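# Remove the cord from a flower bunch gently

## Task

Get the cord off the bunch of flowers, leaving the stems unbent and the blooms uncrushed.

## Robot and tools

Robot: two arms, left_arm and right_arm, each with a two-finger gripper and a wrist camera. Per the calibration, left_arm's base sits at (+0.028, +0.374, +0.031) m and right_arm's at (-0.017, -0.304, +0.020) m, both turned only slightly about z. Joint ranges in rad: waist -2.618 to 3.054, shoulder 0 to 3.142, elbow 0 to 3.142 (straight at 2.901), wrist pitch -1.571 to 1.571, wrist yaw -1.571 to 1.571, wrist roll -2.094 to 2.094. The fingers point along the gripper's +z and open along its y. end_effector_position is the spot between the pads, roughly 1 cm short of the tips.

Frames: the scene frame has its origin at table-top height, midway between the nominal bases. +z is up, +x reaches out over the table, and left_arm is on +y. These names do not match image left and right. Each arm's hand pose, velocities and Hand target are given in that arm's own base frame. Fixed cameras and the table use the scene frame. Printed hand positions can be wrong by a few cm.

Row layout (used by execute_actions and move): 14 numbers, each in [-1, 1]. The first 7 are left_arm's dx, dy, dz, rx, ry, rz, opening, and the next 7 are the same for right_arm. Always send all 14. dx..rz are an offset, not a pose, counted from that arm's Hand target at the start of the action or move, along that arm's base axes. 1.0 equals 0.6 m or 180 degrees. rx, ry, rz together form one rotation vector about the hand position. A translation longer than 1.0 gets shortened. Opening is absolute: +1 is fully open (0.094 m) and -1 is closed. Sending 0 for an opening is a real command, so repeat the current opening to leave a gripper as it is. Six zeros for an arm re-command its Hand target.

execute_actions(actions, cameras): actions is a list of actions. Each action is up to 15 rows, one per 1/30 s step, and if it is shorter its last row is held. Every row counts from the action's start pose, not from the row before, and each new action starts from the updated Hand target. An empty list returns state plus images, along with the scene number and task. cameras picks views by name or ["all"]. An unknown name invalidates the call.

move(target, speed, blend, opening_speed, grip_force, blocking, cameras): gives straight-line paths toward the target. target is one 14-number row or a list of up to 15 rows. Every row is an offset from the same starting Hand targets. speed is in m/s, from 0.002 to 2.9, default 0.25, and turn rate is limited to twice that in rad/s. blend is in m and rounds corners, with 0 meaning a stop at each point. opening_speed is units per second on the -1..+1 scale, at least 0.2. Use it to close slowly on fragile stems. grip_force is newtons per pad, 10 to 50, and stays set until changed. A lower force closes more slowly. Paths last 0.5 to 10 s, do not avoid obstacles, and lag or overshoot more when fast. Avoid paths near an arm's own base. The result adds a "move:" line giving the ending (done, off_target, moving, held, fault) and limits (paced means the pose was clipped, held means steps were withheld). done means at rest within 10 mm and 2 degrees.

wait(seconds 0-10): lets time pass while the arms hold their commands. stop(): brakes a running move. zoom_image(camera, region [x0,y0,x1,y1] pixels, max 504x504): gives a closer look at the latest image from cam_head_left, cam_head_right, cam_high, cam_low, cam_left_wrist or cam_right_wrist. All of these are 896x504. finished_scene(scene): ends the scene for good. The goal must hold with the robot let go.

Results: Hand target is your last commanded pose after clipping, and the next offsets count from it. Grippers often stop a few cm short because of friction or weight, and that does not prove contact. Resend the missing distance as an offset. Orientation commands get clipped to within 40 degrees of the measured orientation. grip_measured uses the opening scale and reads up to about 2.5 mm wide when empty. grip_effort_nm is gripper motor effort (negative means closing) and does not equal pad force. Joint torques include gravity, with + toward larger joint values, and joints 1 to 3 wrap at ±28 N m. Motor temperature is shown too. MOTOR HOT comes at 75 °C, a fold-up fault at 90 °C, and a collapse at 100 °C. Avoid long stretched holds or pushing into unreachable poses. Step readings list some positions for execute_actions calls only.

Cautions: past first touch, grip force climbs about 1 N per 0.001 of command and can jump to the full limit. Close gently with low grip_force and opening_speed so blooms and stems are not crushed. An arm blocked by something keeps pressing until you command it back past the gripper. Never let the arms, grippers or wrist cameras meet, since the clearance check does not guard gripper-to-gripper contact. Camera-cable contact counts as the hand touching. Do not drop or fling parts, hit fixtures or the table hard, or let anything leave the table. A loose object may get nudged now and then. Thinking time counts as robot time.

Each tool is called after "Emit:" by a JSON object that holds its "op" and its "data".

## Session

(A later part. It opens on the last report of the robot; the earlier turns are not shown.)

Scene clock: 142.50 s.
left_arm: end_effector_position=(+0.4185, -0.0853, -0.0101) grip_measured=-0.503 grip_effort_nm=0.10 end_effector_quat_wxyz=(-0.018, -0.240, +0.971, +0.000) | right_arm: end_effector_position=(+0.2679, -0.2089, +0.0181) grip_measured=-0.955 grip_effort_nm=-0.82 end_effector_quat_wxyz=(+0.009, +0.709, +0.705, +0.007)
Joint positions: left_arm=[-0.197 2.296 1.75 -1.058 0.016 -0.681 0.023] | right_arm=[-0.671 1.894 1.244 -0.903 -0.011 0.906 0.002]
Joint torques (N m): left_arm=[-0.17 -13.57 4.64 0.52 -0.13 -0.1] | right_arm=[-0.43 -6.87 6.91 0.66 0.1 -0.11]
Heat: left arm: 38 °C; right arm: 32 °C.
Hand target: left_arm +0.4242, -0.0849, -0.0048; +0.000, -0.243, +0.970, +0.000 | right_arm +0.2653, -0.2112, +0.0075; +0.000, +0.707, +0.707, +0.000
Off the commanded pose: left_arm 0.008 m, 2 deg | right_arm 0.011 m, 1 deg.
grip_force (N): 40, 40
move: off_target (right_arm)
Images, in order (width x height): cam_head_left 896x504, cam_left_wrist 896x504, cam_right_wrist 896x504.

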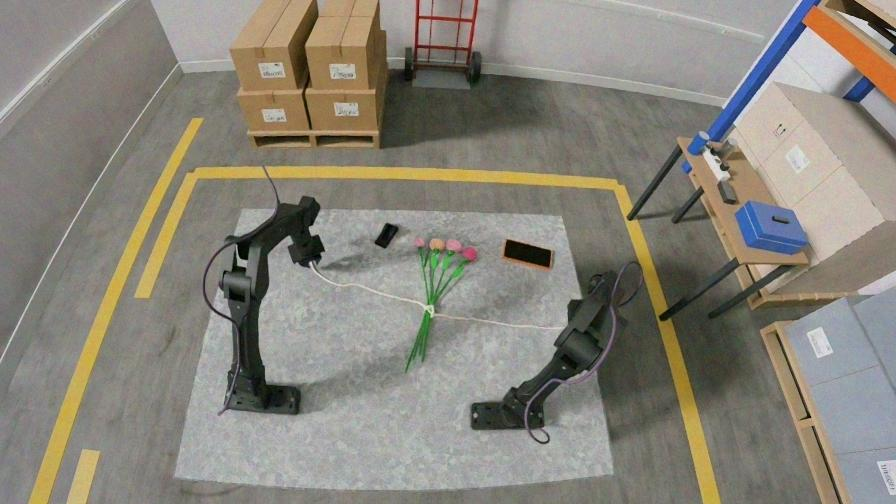

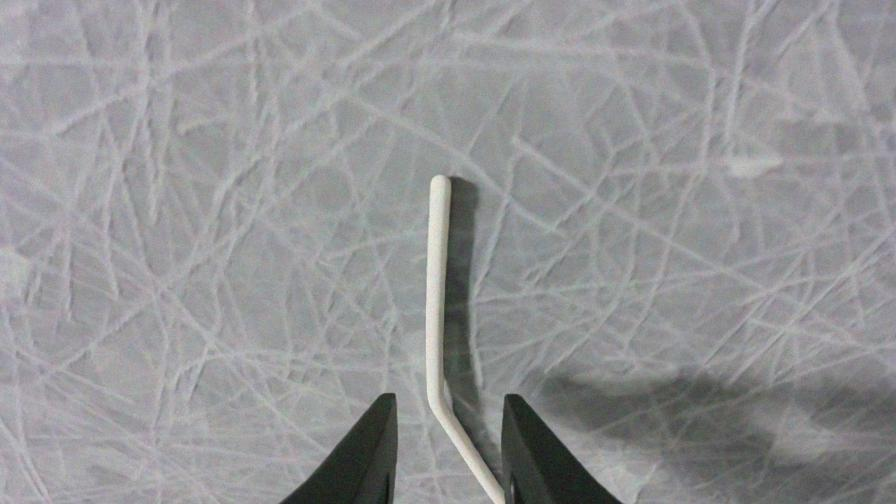

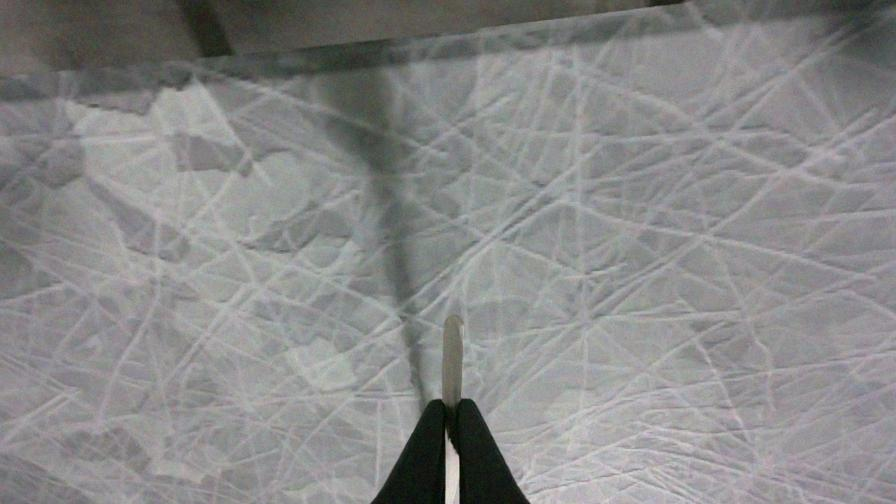

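Emit:
{"op": "move", "data": {"target": [[0,0,0.15,0,0,0,-0.5,0,0.0,0,0,0,0,-1],[0,-0.05,0.2,0,0,0,-0.5,0,-0.083,0,0,0,0,-1]], "speed": 0.08, "cameras": ["cam_head_left","cam_low"]}}

Emit:
{"op": "zoom_image", "data": {"camera": "cam_head_left", "region": [360, 220, 520, 380]}}

Emit:
{"op": "zoom_image", "data": {"camera": "cam_head_left", "region": [400, 285, 460, 330]}}

Scene clock: 148.17 s.
left_arm: end_effector_position=(+0.4214, -0.1157, +0.1101) grip_measured=-0.503 grip_effort_nm=0.10 end_effector_quat_wxyz=(-0.008, -0.239, +0.971, -0.004) | right_arm: end_effector_position=(+0.2677, -0.2588, +0.0142) grip_measured=-0.955 grip_effort_nm=-0.83 end_effector_quat_wxyz=(+0.015, +0.709, +0.705, +0.006)
Joint positions: left_arm=[-0.264 2.274 2.196 -1.503 0.016 -0.748 0.023] | right_arm=[-0.776 2.005 1.384 -0.921 -0.011 0.801 0.002]
Joint torques (N m): left_arm=[-0.16 -11.77 7.64 0.17 -0.12 -0.1] | right_arm=[-0.23 -7.84 9.36 0.36 0.11 -0.12]
Heat: left arm: 37 °C; right arm: 32 °C.
Hand target: left_arm +0.4244, -0.1148, +0.1153; +0.000, -0.243, +0.970, +0.000 | right_arm +0.2653, -0.2611, +0.0076; +0.000, +0.707, +0.707, +0.000
Off the commanded pose: left_arm 0.006 m, 1 deg | right_arm 0.007 m, 2 deg.
grip_force (N): 40, 40
move: done
Images, in order (width x height): cam_head_left 896x504, cam_low 896x504.

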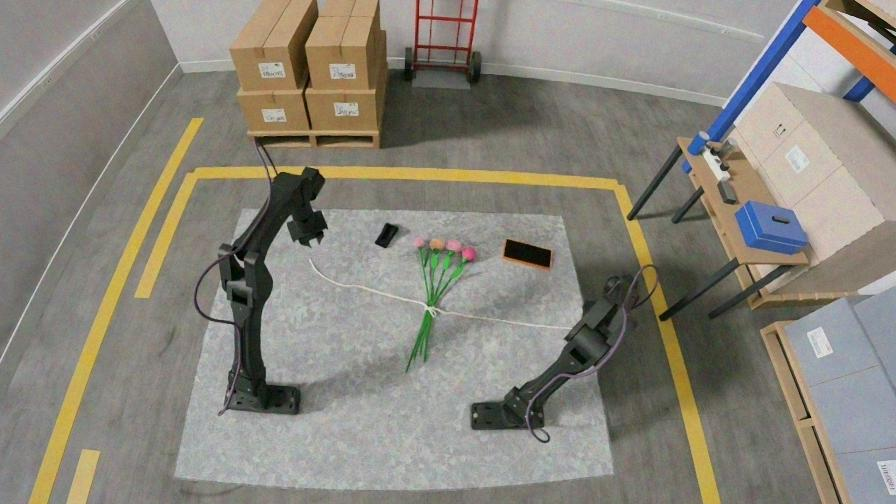

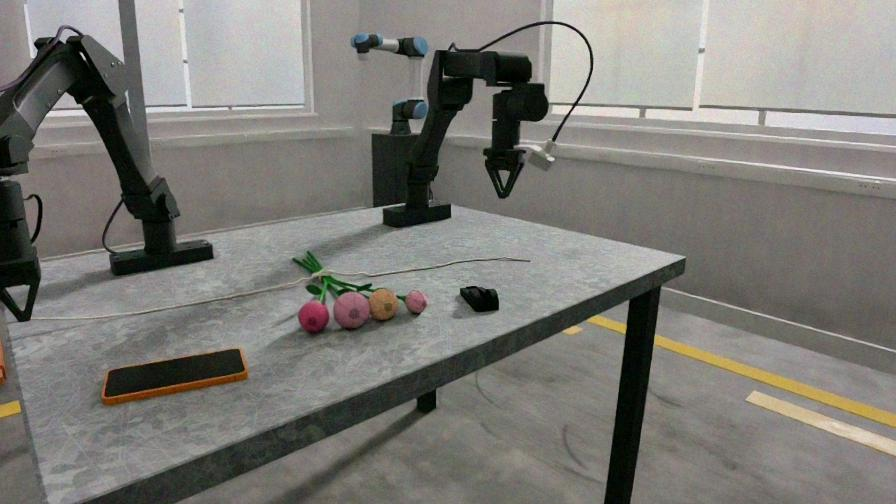

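Scaled by 3.150 from the camera's 896x504 image, which has a finer 1280x720 frame.

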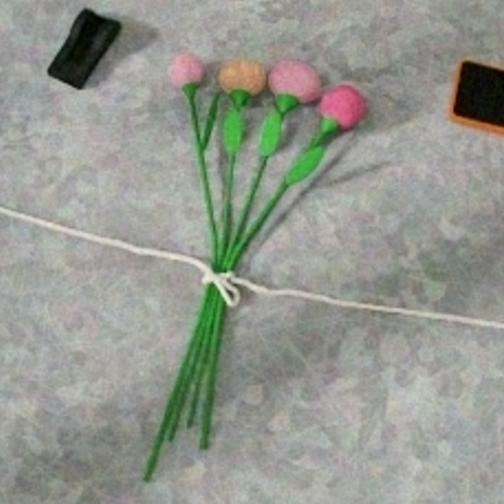

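Scaled by 8.400 from the camera's 896x504 image, which has a finer 1280x720 frame.

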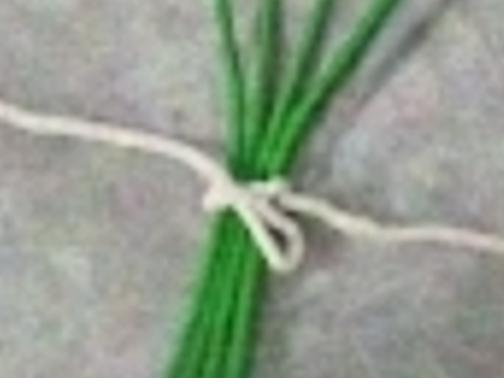

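Emit:
{"op": "move", "data": {"target": [0,0,0,0,0,0,-0.5,0,-0.083,0.01,0,0,0,-1], "speed": 0.05, "cameras": ["cam_head_left","cam_low"]}}

Emit:
{"op": "zoom_image", "data": {"camera": "cam_head_left", "region": [360, 220, 520, 380]}}

Emit:
{"op": "zoom_image", "data": {"camera": "cam_head_left", "region": [400, 285, 460, 330]}}

Scene clock: 154.43 s.
left_arm: end_effector_position=(+0.4212, -0.1157, +0.1101) grip_measured=-0.503 grip_effort_nm=0.10 end_effector_quat_wxyz=(-0.009, -0.239, +0.971, -0.004) | right_arm: end_effector_position=(+0.2688, -0.3081, +0.0224) grip_measured=-0.955 grip_effort_nm=-0.83 end_effector_quat_wxyz=(+0.016, +0.709, +0.705, +0.004)
Joint positions: left_arm=[-0.264 2.274 2.196 -1.503 0.016 -0.748 0.023] | right_arm=[-0.861 2.125 1.603 -1.017 -0.011 0.715 0.002]
Joint torques (N m): left_arm=[-0.13 -11.77 7.65 0.18 -0.12 -0.11] | right_arm=[-0.35 -8.76 9.63 0.34 0.09 -0.1]
Heat: left arm: 36 °C; right arm: 32 °C.
Hand target: left_arm +0.4243, -0.1148, +0.1153; +0.000, -0.242, +0.970, +0.000 | right_arm +0.2653, -0.3109, +0.0136; +0.000, +0.707, +0.707, +0.000
Off the commanded pose: left_arm 0.006 m, 1 deg | right_arm 0.010 m, 2 deg.
grip_force (N): 40, 40
move: done
Images, in order (width x height): cam_head_left 896x504, cam_low 896x504.

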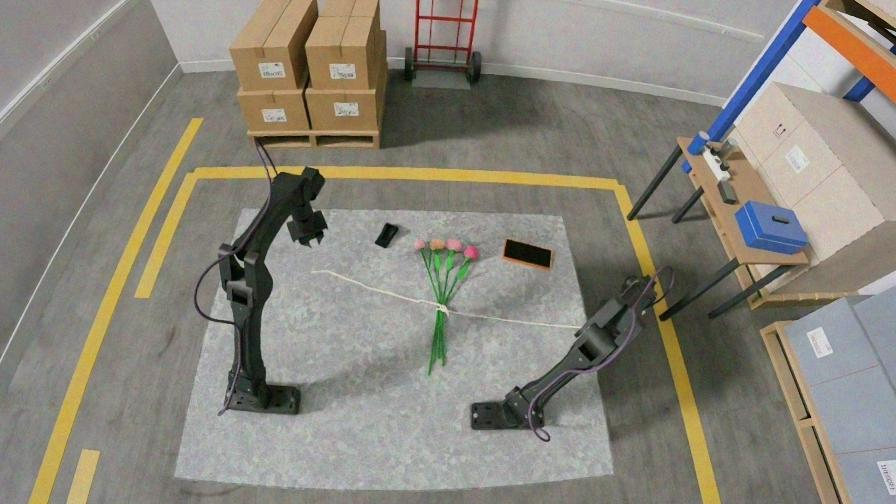

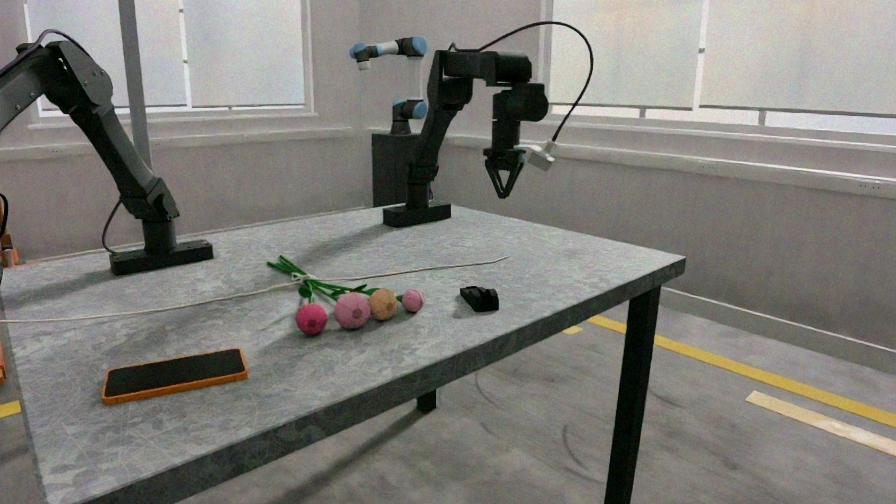

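Scaled by 3.150 from the camera's 896x504 image, which has a finer 1280x720 frame.

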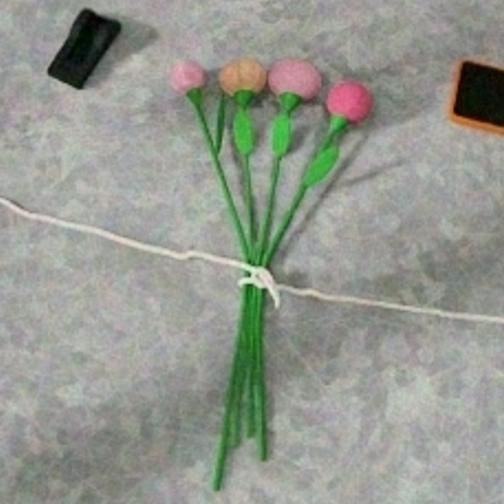

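Scaled by 8.400 from the camera's 896x504 image, which has a finer 1280x720 frame.

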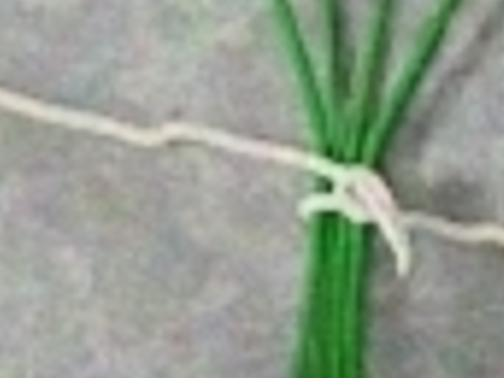

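Emit:
{"op": "move", "data": {"target": [[0,0,0,0,0,0,-0.5,0.0,0.167,-0.045,0,0,0,-1],[0,0,0,0,0,0,-0.5,0.0,0.167,-0.045,0,0,0,0],[0,0,0,0,0,0,-0.5,0.0,0.167,0.2,0,0,0,0],[-0.1,0.1,0.1,0,0,0,-0.5,0.09,0.74,0.2,0,0,0,0]], "speed": [0.15,0.1,0.2,0.3], "cameras": ["cam_head_left","cam_right_wrist"]}}

Scene clock: 165.77 s.
left_arm: end_effector_position=(+0.3696, -0.0601, +0.1606) grip_measured=-0.503 grip_effort_nm=0.10 end_effector_quat_wxyz=(-0.012, -0.245, +0.970, -0.003) | right_arm: end_effector_position=(+0.3187, +0.1373, +0.1373) grip_measured=-0.002 grip_effort_nm=0.11 end_effector_quat_wxyz=(+0.000, +0.700, +0.714, +0.018)
Joint positions: left_arm=[-0.157 2.015 1.99 -1.567 0.015 -0.651 0.023] | right_arm=[0.397 1.827 1.641 -1.351 -0.013 1.947 0.047]
Joint torques (N m): left_arm=[0.4 -13.7 4.7 0.19 -0.11 0.09] | right_arm=[-0.21 -6.89 9.96 0.31 0.14 0.17]
Heat: left arm: 36 °C; right arm: 32 °C.
Hand target: left_arm +0.3643, -0.0549, +0.1753; +0.000, -0.242, +0.970, +0.000 | right_arm +0.3192, +0.1332, +0.1337; +0.000, +0.707, +0.707, +0.000
Off the commanded pose: left_arm 0.016 m, 1 deg | right_arm 0.006 m, 2 deg.
joint sent to its limit (left arm) — joint 4 (wrist pitch), lower limit. The joint targets still meet the commanded pose.
grip_force (N): 40, 40
move: off_target (left_arm)
Images, in order (width x height): cam_head_left 896x504, cam_right_wrist 896x504.

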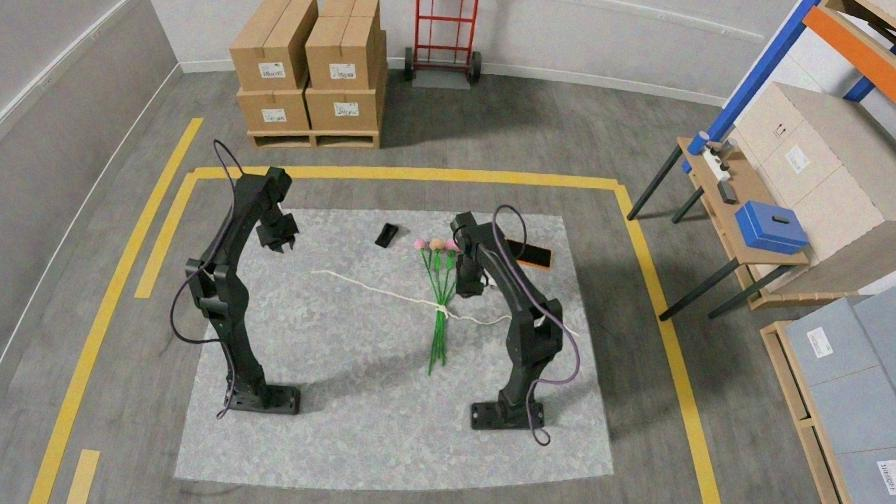

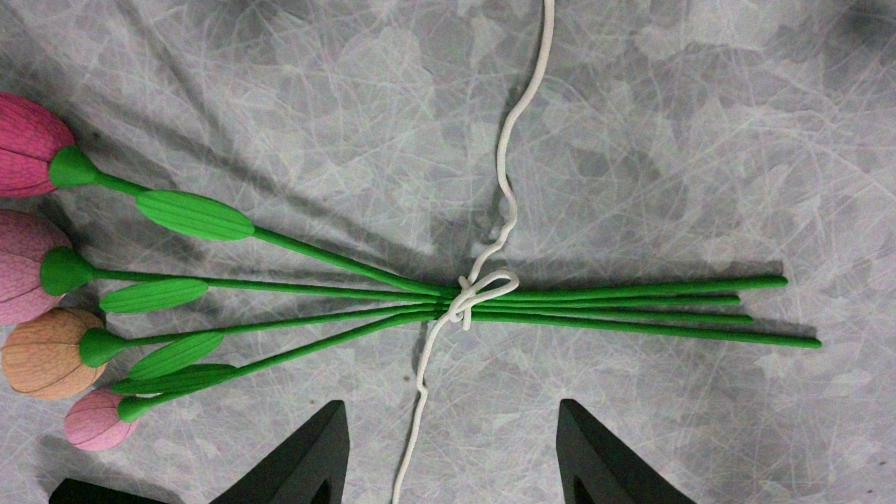

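Emit:
{"op": "zoom_image", "data": {"camera": "cam_right_wrist", "region": [410, 250, 550, 350]}}

Scaled by 3.600 from the camera's 896x504 image, which has a finer 1280x720 frame.

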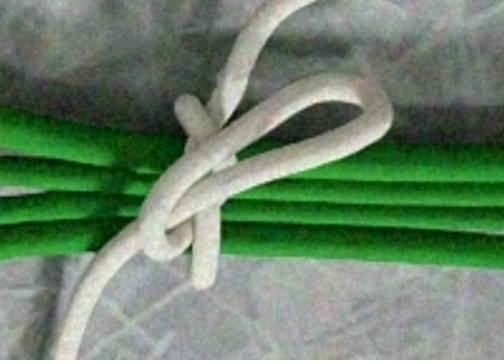

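Emit:
{"op": "move", "data": {"target": [-0.065,-0.257,-0.125,0,0,0.26,-0.3,-0.073,-0.09,-0.13,0,0,0,0], "speed": 0.2, "cameras": ["cam_head_left","cam_right_wrist","cam_left_wrist"]}}

Scene clock: 178.60 s.
left_arm: end_effector_position=(+0.3238, -0.2103, +0.1095) grip_measured=-0.303 grip_effort_nm=0.10 end_effector_quat_wxyz=(-0.004, -0.604, +0.797, -0.011) | right_arm: end_effector_position=(+0.2744, +0.0833, +0.0505) grip_measured=-0.002 grip_effort_nm=0.11 end_effector_quat_wxyz=(-0.012, +0.708, +0.706, -0.009)
Joint positions: left_arm=[-0.572 1.999 1.763 -1.318 0.015 -1.87 0.033] | right_arm=[0.283 1.7 1.14 -1.037 -0.013 1.856 0.047]
Joint torques (N m): left_arm=[-0.12 -8.35 4.85 0.49 -0.11 -0.12] | right_arm=[-0.51 -9.96 6.13 0.5 0.11 -0.06]
Heat: left arm: 36 °C; right arm: 33 °C.
Hand target: left_arm +0.3253, -0.2091, +0.1003; +0.000, -0.608, +0.794, +0.000 | right_arm +0.2754, +0.0792, +0.0556; +0.000, +0.707, +0.707, +0.000
Off the commanded pose: left_arm 0.009 m, 1 deg | right_arm 0.007 m, 2 deg.
grip_force (N): 40, 40
move: done
Images, in order (width x height): cam_head_left 896x504, cam_left_wrist 896x504, cam_right_wrist 896x504.

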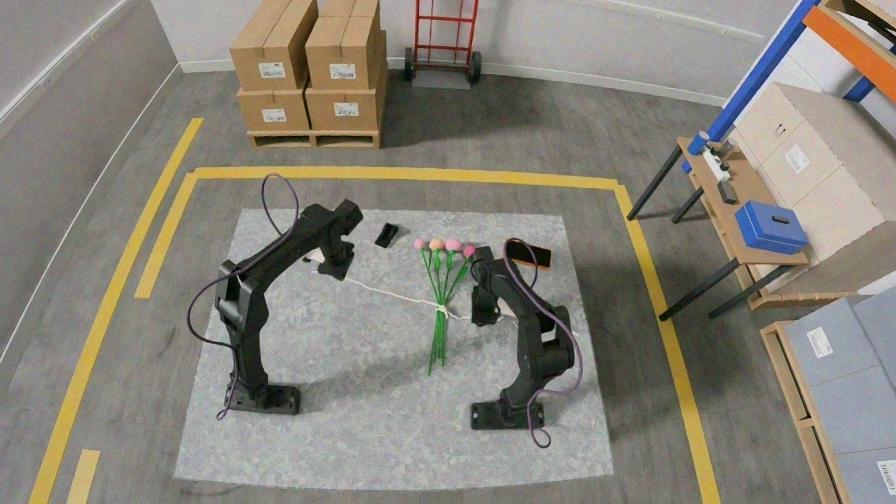

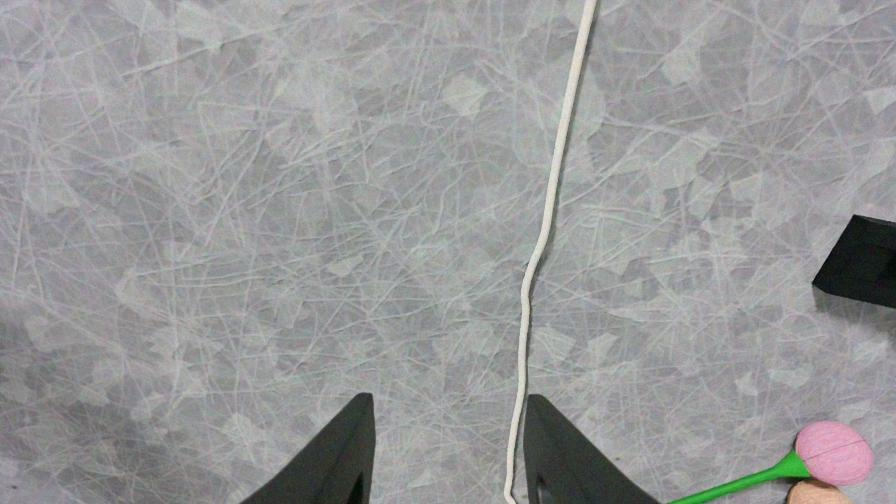

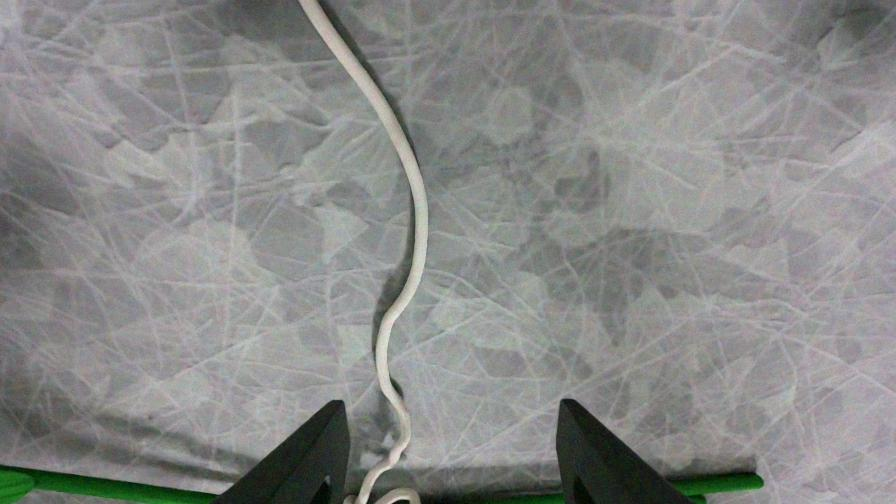

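Emit:
{"op": "move", "data": {"target": [0.058,-0.015,-0.15,0,0,0,-0.3,0.018,0,-0.083,0,0,0,-0.2], "speed": 0.15, "cameras": ["cam_right_wrist","cam_left_wrist"]}}

Scene clock: 185.57 s.
left_arm: end_effector_position=(+0.3563, -0.2221, +0.0154) grip_measured=-0.303 grip_effort_nm=0.10 end_effector_quat_wxyz=(-0.006, -0.608, +0.794, -0.004) | right_arm: end_effector_position=(+0.2887, +0.0846, +0.0149) grip_measured=-0.198 grip_effort_nm=-0.06 end_effector_quat_wxyz=(+0.001, +0.707, +0.707, +0.014)
Joint positions: left_arm=[-0.553 2.202 1.698 -1.064 0.015 -1.861 0.033] | right_arm=[0.274 1.758 1.055 -0.843 -0.013 1.846 0.038]
Joint torques (N m): left_arm=[0.61 -10.59 5.2 0.47 -0.11 0.09] | right_arm=[-0.5 -6.06 6.16 0.56 0.14 -0.05]
Heat: left arm: 35 °C; right arm: 33 °C.
Hand target: left_arm +0.3601, -0.2181, +0.0104; +0.000, -0.608, +0.794, +0.000 | right_arm +0.2862, +0.0791, +0.0058; +0.000, +0.707, +0.707, +0.000
Off the commanded pose: left_arm 0.008 m, 1 deg | right_arm 0.011 m, 2 deg.
grip_force (N): 40, 40
move: off_target (right_arm)
Images, in order (width x height): cam_left_wrist 896x504, cam_right_wrist 896x504.

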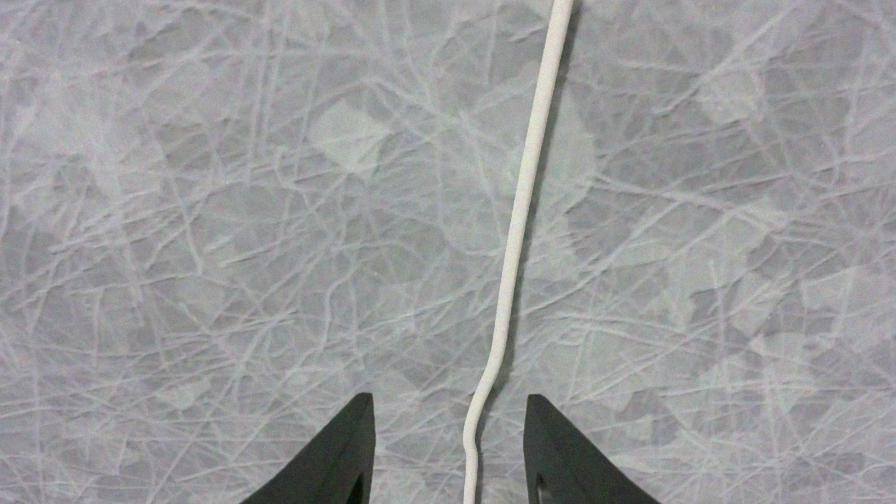

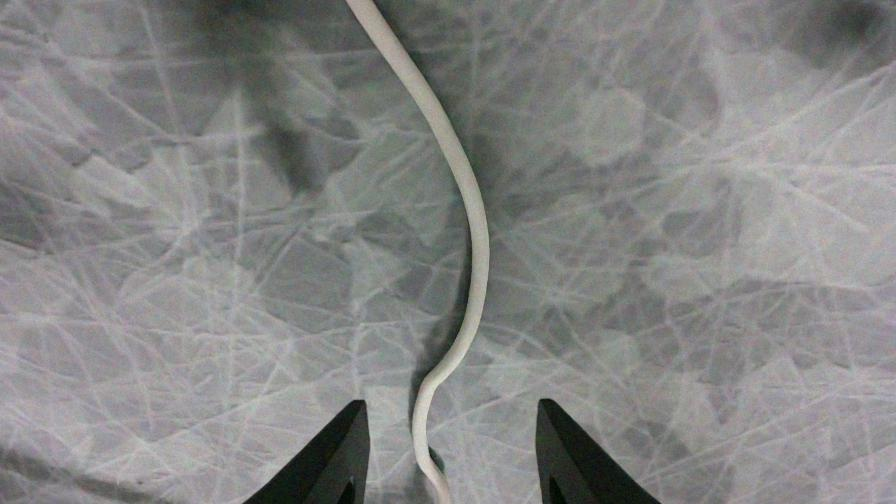

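Emit:
{"op": "move", "data": {"target": [[0.02,-0.005,-0.068,0,0,0,-0.3,0,0,-0.042,0,0,0,-0.2],[0.02,-0.005,-0.068,0,0,0,-1,0,0,-0.042,0,0,0,-1]], "speed": 0.06, "cameras": ["cam_right_wrist","cam_left_wrist"]}}

Scene clock: 191.87 s.
left_arm: end_effector_position=(+0.3702, -0.2264, -0.0222) grip_measured=-0.985 grip_effort_nm=-0.86 end_effector_quat_wxyz=(-0.005, -0.608, +0.794, -0.008) | right_arm: end_effector_position=(+0.2899, +0.0849, -0.0084) grip_measured=-0.953 grip_effort_nm=-0.80 end_effector_quat_wxyz=(+0.001, +0.707, +0.707, +0.015)
Joint positions: left_arm=[-0.545 2.295 1.698 -0.962 0.015 -1.853 0.001] | right_arm=[0.274 1.805 1.008 -0.746 -0.013 1.846 0.002]
Joint torques (N m): left_arm=[0.61 -10.73 4.86 0.48 -0.11 0.09] | right_arm=[-0.66 -5.91 5.6 0.68 0.11 -0.1]
Heat: left arm: 35 °C; right arm: 33 °C.
Hand target: left_arm +0.3721, -0.2211, -0.0304; +0.000, -0.608, +0.794, +0.000 | right_arm +0.2862, +0.0792, -0.0194; +0.000, +0.707, +0.707, +0.000
Off the commanded pose: left_arm 0.010 m, 1 deg | right_arm 0.013 m, 2 deg.
grip_force (N): 40, 40
move: off_target (right_arm); target 2's new opening was sent with right_arm's hand 0.012 m and 1 deg from that target
Images, in order (width x height): cam_left_wrist 896x504, cam_right_wrist 896x504.

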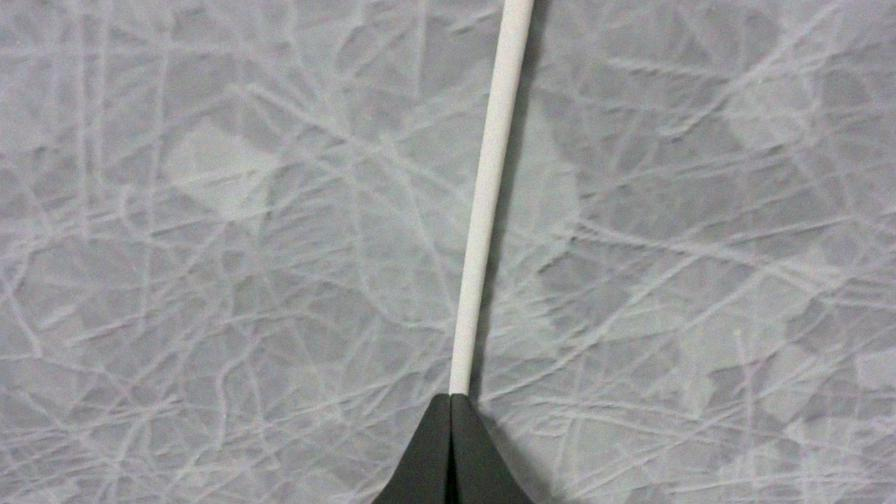

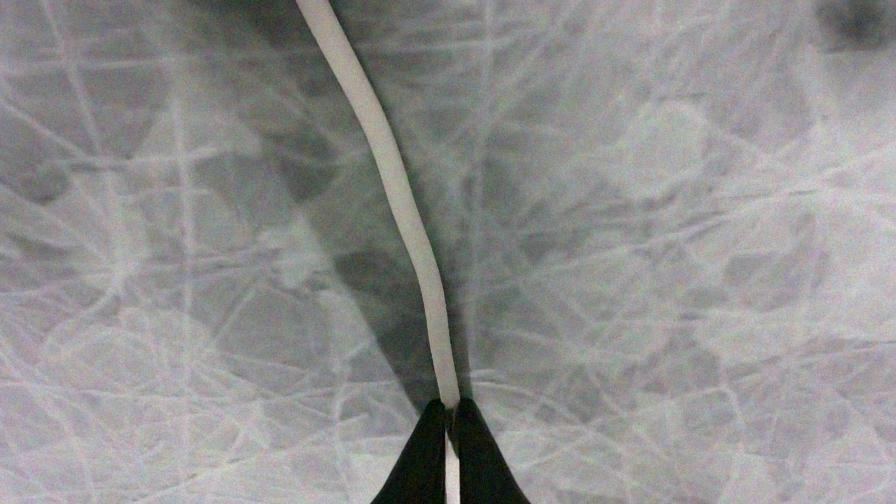

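Emit:
{"op": "move", "data": {"target": [[0,0,0.005,0,0,0,-0.3,0,0,0,0,0,0,-1],[0.003,-0.001,-0.013,0,0,0,-0.3,0,0,0,0,0,0,-1],[0.003,-0.001,-0.01,0,0,0,-1,0,0,0,0,0,0,-1]], "speed": 0.06, "cameras": ["cam_left_wrist"]}}

Scene clock: 197.77 s.
left_arm: end_effector_position=(+0.3719, -0.2274, -0.0282) grip_measured=-0.921 grip_effort_nm=-0.84 end_effector_quat_wxyz=(-0.005, -0.608, +0.794, -0.009) | right_arm: end_effector_position=(+0.2899, +0.0849, -0.0084) grip_measured=-0.954 grip_effort_nm=-0.83 end_effector_quat_wxyz=(+0.001, +0.707, +0.707, +0.015)
Joint positions: left_arm=[-0.545 2.309 1.698 -0.946 0.015 -1.851 0.004] | right_arm=[0.274 1.805 1.008 -0.746 -0.013 1.846 0.002]
Joint torques (N m): left_arm=[0.69 -10.66 5.05 0.46 -0.11 0.08] | right_arm=[-0.69 -5.85 5.63 0.69 0.13 -0.1]
Heat: left arm: 35 °C; right arm: 32 °C.
Hand target: left_arm +0.3739, -0.2217, -0.0364; +0.000, -0.608, +0.794, +0.000 | right_arm +0.2862, +0.0792, -0.0194; +0.000, +0.707, +0.707, +0.000
Off the commanded pose: left_arm 0.010 m, 1 deg | right_arm 0.013 m, 2 deg.
grip_force (N): 40, 40
move: off_target (right_arm)
Images, in order (width x height): cam_left_wrist 896x504.

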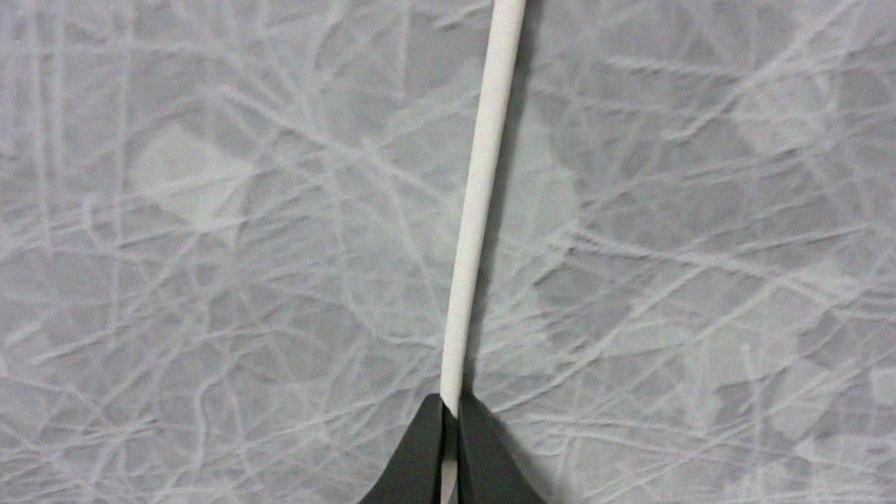

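Emit:
{"op": "move", "data": {"target": [0.03,0.1,0.04,0,0,0,-1,-0.01,-0.05,0.03,0,0,0,-1], "speed": 0.05, "cameras": ["cam_head_left","cam_low"]}}

Emit:
{"op": "zoom_image", "data": {"camera": "cam_head_left", "region": [360, 220, 520, 380]}}

Emit:
{"op": "zoom_image", "data": {"camera": "cam_head_left", "region": [400, 285, 460, 330]}}

Scene clock: 201.67 s.
left_arm: end_effector_position=(+0.3927, -0.1698, -0.0286) grip_measured=-0.923 grip_effort_nm=-0.88 end_effector_quat_wxyz=(-0.013, -0.609, +0.793, -0.002) | right_arm: end_effector_position=(+0.2874, +0.0557, -0.0071) grip_measured=-0.954 grip_effort_nm=-0.82 end_effector_quat_wxyz=(-0.004, +0.708, +0.706, +0.009)
Joint positions: left_arm=[-0.4 2.301 1.681 -0.961 0.024 -1.709 0.004] | right_arm=[0.178 1.786 0.99 -0.765 -0.016 1.751 0.002]
Joint torques (N m): left_arm=[0.61 -16.02 4.12 0.06 -0.21 0.09] | right_arm=[-0.57 -10.26 5.6 0.21 0.16 -0.1]
Heat: left arm: 35 °C; right arm: 32 °C.
Hand target: left_arm +0.3919, -0.1616, -0.0124; +0.000, -0.608, +0.794, +0.000 | right_arm +0.2803, +0.0491, -0.0013; +0.000, +0.707, +0.707, +0.000
Off the commanded pose: left_arm 0.018 m, 1 deg | right_arm 0.011 m, 1 deg.
grip_force (N): 40, 40
move: off_target (left_arm, right_arm)
Images, in order (width x height): cam_head_left 896x504, cam_low 896x504.

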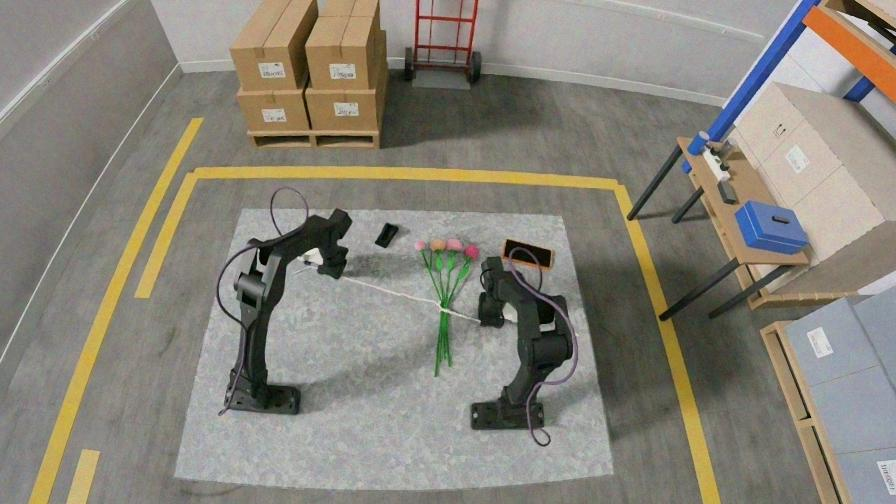

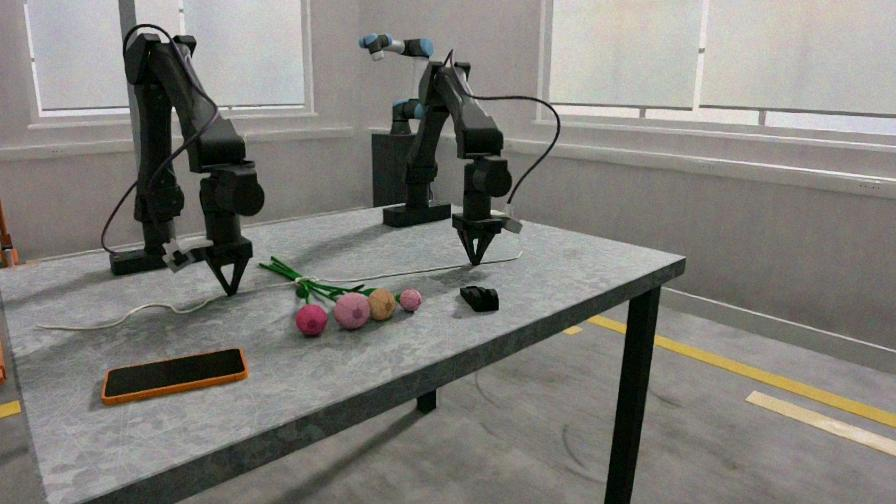

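Scaled by 3.150 from the camera's 896x504 image, which has a finer 1280x720 frame.

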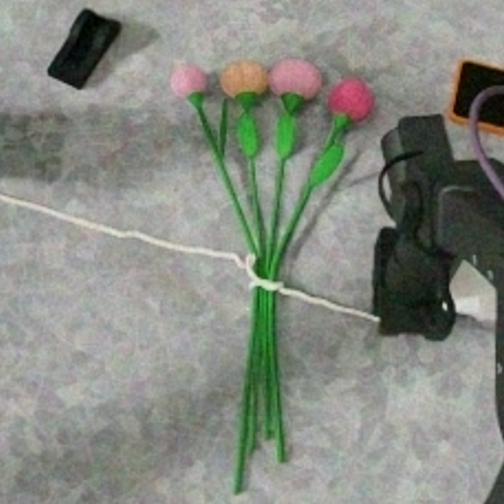

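Scaled by 8.400 from the camera's 896x504 image, which has a finer 1280x720 frame.

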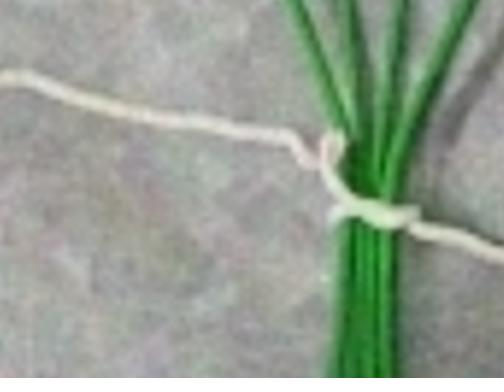

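Emit:
{"op": "move", "data": {"target": [[0,0,0,0,0,0,-1,0,0.02,0,0,0,0,-0.3],[0,0,0,0,0,0,-1,0,0.02,0.12,0,0,0,-0.3],[0,0,0,0,0,0,-1,0.03,0.13,0.22,0,0,0,-0.3]], "speed": 0.15, "cameras": ["cam_right_wrist"]}}

Emit:
{"op": "zoom_image", "data": {"camera": "cam_right_wrist", "region": [350, 250, 550, 400]}}

Scene clock: 210.37 s.
left_arm: end_effector_position=(+0.3927, -0.1698, -0.0286) grip_measured=-0.923 grip_effort_nm=-0.88 end_effector_quat_wxyz=(-0.013, -0.608, +0.794, -0.002) | right_arm: end_effector_position=(+0.2994, +0.1291, +0.1342) grip_measured=-0.302 grip_effort_nm=0.11 end_effector_quat_wxyz=(+0.002, +0.702, +0.712, +0.019)
Joint positions: left_arm=[-0.4 2.301 1.681 -0.961 0.024 -1.708 0.004] | right_arm=[0.398 1.742 1.525 -1.318 -0.011 1.955 0.033]
Joint torques (N m): left_arm=[0.62 -16.03 4.14 0.06 -0.2 0.09] | right_arm=[0.29 -6.24 9.58 0.29 0.11 0.14]
Heat: left arm: 36 °C; right arm: 32 °C.
Hand target: left_arm +0.3919, -0.1616, -0.0124; +0.000, -0.608, +0.794, +0.000 | right_arm +0.2983, +0.1271, +0.1306; +0.000, +0.707, +0.707, +0.000
Off the commanded pose: left_arm 0.018 m, 1 deg | right_arm 0.004 m, 2 deg.
grip_force (N): 40, 40
move: off_target (left_arm)
Images, in order (width x height): cam_right_wrist 896x504.

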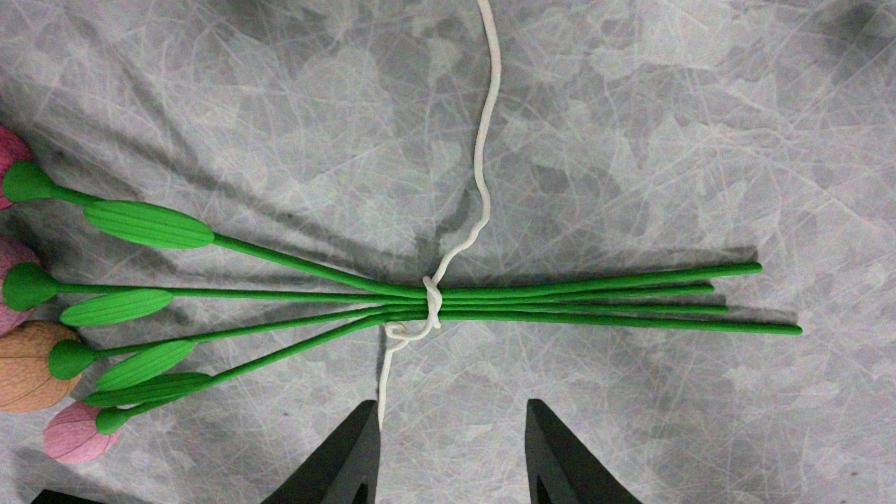

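Scaled by 2.520 from the camera's 896x504 image, which has a finer 1280x720 frame.

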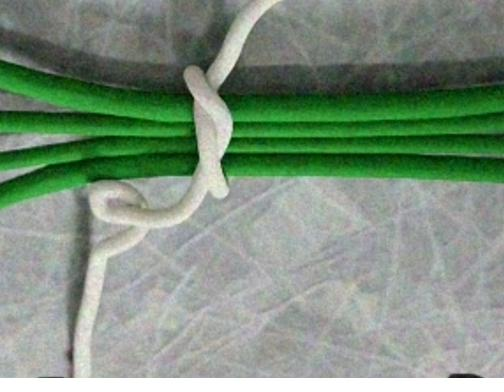

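Emit:
{"op": "move", "data": {"target": [0,0,0,0,0,0,-1,0.042,0.117,-0.1,0,0,0,-0.1], "speed": 0.15, "cameras": ["cam_right_wrist"]}}

Scene clock: 219.63 s.
left_arm: end_effector_position=(+0.3927, -0.1698, -0.0286) grip_measured=-0.923 grip_effort_nm=-0.88 end_effector_quat_wxyz=(-0.013, -0.608, +0.794, -0.002) | right_arm: end_effector_position=(+0.3188, +0.1930, +0.0754) grip_measured=-0.102 grip_effort_nm=0.11 end_effector_quat_wxyz=(-0.007, +0.692, +0.722, +0.003)
Joint positions: left_arm=[-0.4 2.301 1.681 -0.961 0.024 -1.708 0.004] | right_arm=[0.534 1.97 1.587 -1.185 -0.016 2.063 0.042]
Joint torques (N m): left_arm=[0.62 -16.05 4.12 0.06 -0.2 0.09] | right_arm=[0.27 -8.08 9.62 0.54 0 0.14]
Heat: left arm: 36 °C; right arm: 33 °C.
Hand target: left_arm +0.3919, -0.1616, -0.0124; +0.000, -0.608, +0.794, +0.000 | right_arm +0.3235, +0.1973, +0.0706; +0.000, +0.707, +0.707, +0.000
Off the commanded pose: left_arm 0.018 m, 1 deg | right_arm 0.008 m, 3 deg.
joint sent to its limit (right arm) — joint 6 (wrist roll), upper limit. The joint targets still meet the commanded pose.
grip_force (N): 40, 40
move: off_target (left_arm, right_arm)
Images, in order (width x height): cam_right_wrist 896x504.

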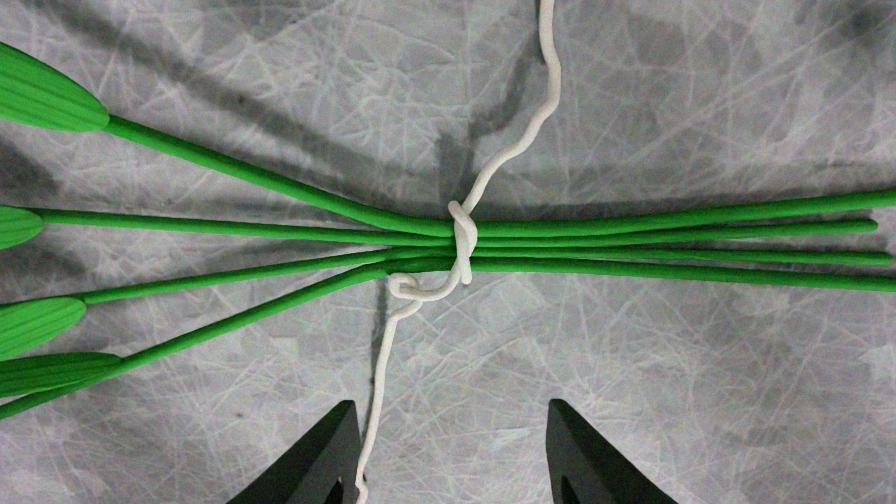

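Emit:
{"op": "move", "data": {"target": [0,0,0,0,0,0,-1,0.03,0.04,-0.075,0,0,0,-0.1], "speed": 0.1, "cameras": ["cam_right_wrist"]}}

Scene clock: 223.37 s.
left_arm: end_effector_position=(+0.3927, -0.1698, -0.0286) grip_measured=-0.923 grip_effort_nm=-0.88 end_effector_quat_wxyz=(-0.013, -0.608, +0.794, -0.002) | right_arm: end_effector_position=(+0.3384, +0.2165, +0.0332) grip_measured=-0.102 grip_effort_nm=0.11 end_effector_quat_wxyz=(-0.011, +0.685, +0.729, +0.007)
Joint positions: left_arm=[-0.4 2.301 1.681 -0.961 0.024 -1.708 0.004] | right_arm=[0.555 2.109 1.623 -1.077 -0.025 2.064 0.042]
Joint torques (N m): left_arm=[0.62 -16.05 4.11 0.06 -0.2 0.09] | right_arm=[0.38 -8.95 9.44 0.55 -0.01 0.14]
Heat: left arm: 37 °C; right arm: 33 °C.
Hand target: left_arm +0.3919, -0.1616, -0.0124; +0.000, -0.608, +0.794, +0.000 | right_arm +0.3415, +0.2213, +0.0257; +0.000, +0.707, +0.707, +0.000
Off the commanded pose: left_arm 0.018 m, 1 deg | right_arm 0.010 m, 4 deg.
joint sent to its limit (right arm) — joint 6 (wrist roll), upper limit. The joint targets are off in orientation, not in position.
grip_force (N): 40, 40
move: off_target (left_arm, right_arm)
Images, in order (width x height): cam_right_wrist 896x504.

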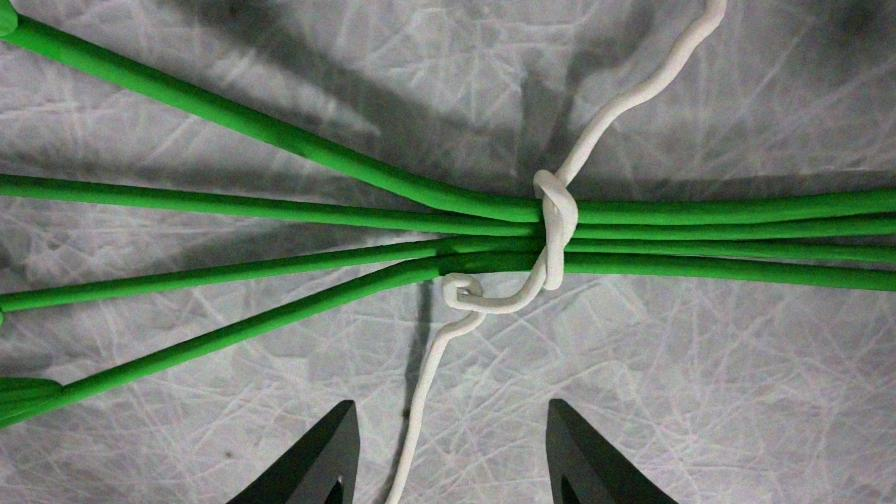

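Emit:
{"op": "move", "data": {"target": [0,0,0,0,0,0,-1,0.0,0.012,-0.052,0,0,0,-0.1], "speed": 0.08, "cameras": ["cam_right_wrist"]}}

Scene clock: 227.07 s.
left_arm: end_effector_position=(+0.3927, -0.1698, -0.0286) grip_measured=-0.923 grip_effort_nm=-0.88 end_effector_quat_wxyz=(-0.013, -0.608, +0.794, -0.002) | right_arm: end_effector_position=(+0.3476, +0.2293, +0.0108) grip_measured=-0.102 grip_effort_nm=0.11 end_effector_quat_wxyz=(-0.009, +0.680, +0.733, +0.022)
Joint positions: left_arm=[-0.4 2.301 1.681 -0.961 0.024 -1.708 0.004] | right_arm=[0.568 2.161 1.611 -0.983 -0.029 2.064 0.042]
Joint torques (N m): left_arm=[0.58 -16.06 4.11 0.06 -0.2 0.09] | right_arm=[0.64 -9.1 6.54 0.66 0.01 0.11]
Heat: left arm: 37 °C; right arm: 33 °C.
Hand target: left_arm +0.3919, -0.1616, -0.0124; +0.000, -0.608, +0.794, +0.000 | right_arm +0.3415, +0.2285, -0.0056; +0.000, +0.707, +0.707, +0.000
Off the commanded pose: left_arm 0.018 m, 1 deg | right_arm 0.017 m, 5 deg.
joint sent to its limit (right arm) — joint 6 (wrist roll), upper limit. The joint targets are off in orientation, not in position.
grip_force (N): 40, 40
move: off_target (left_arm, right_arm)
Images, in order (width x height): cam_right_wrist 896x504.

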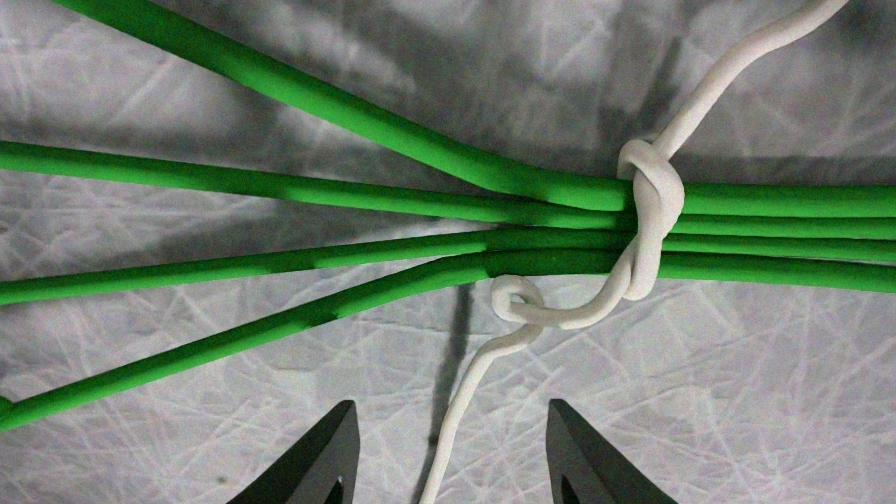

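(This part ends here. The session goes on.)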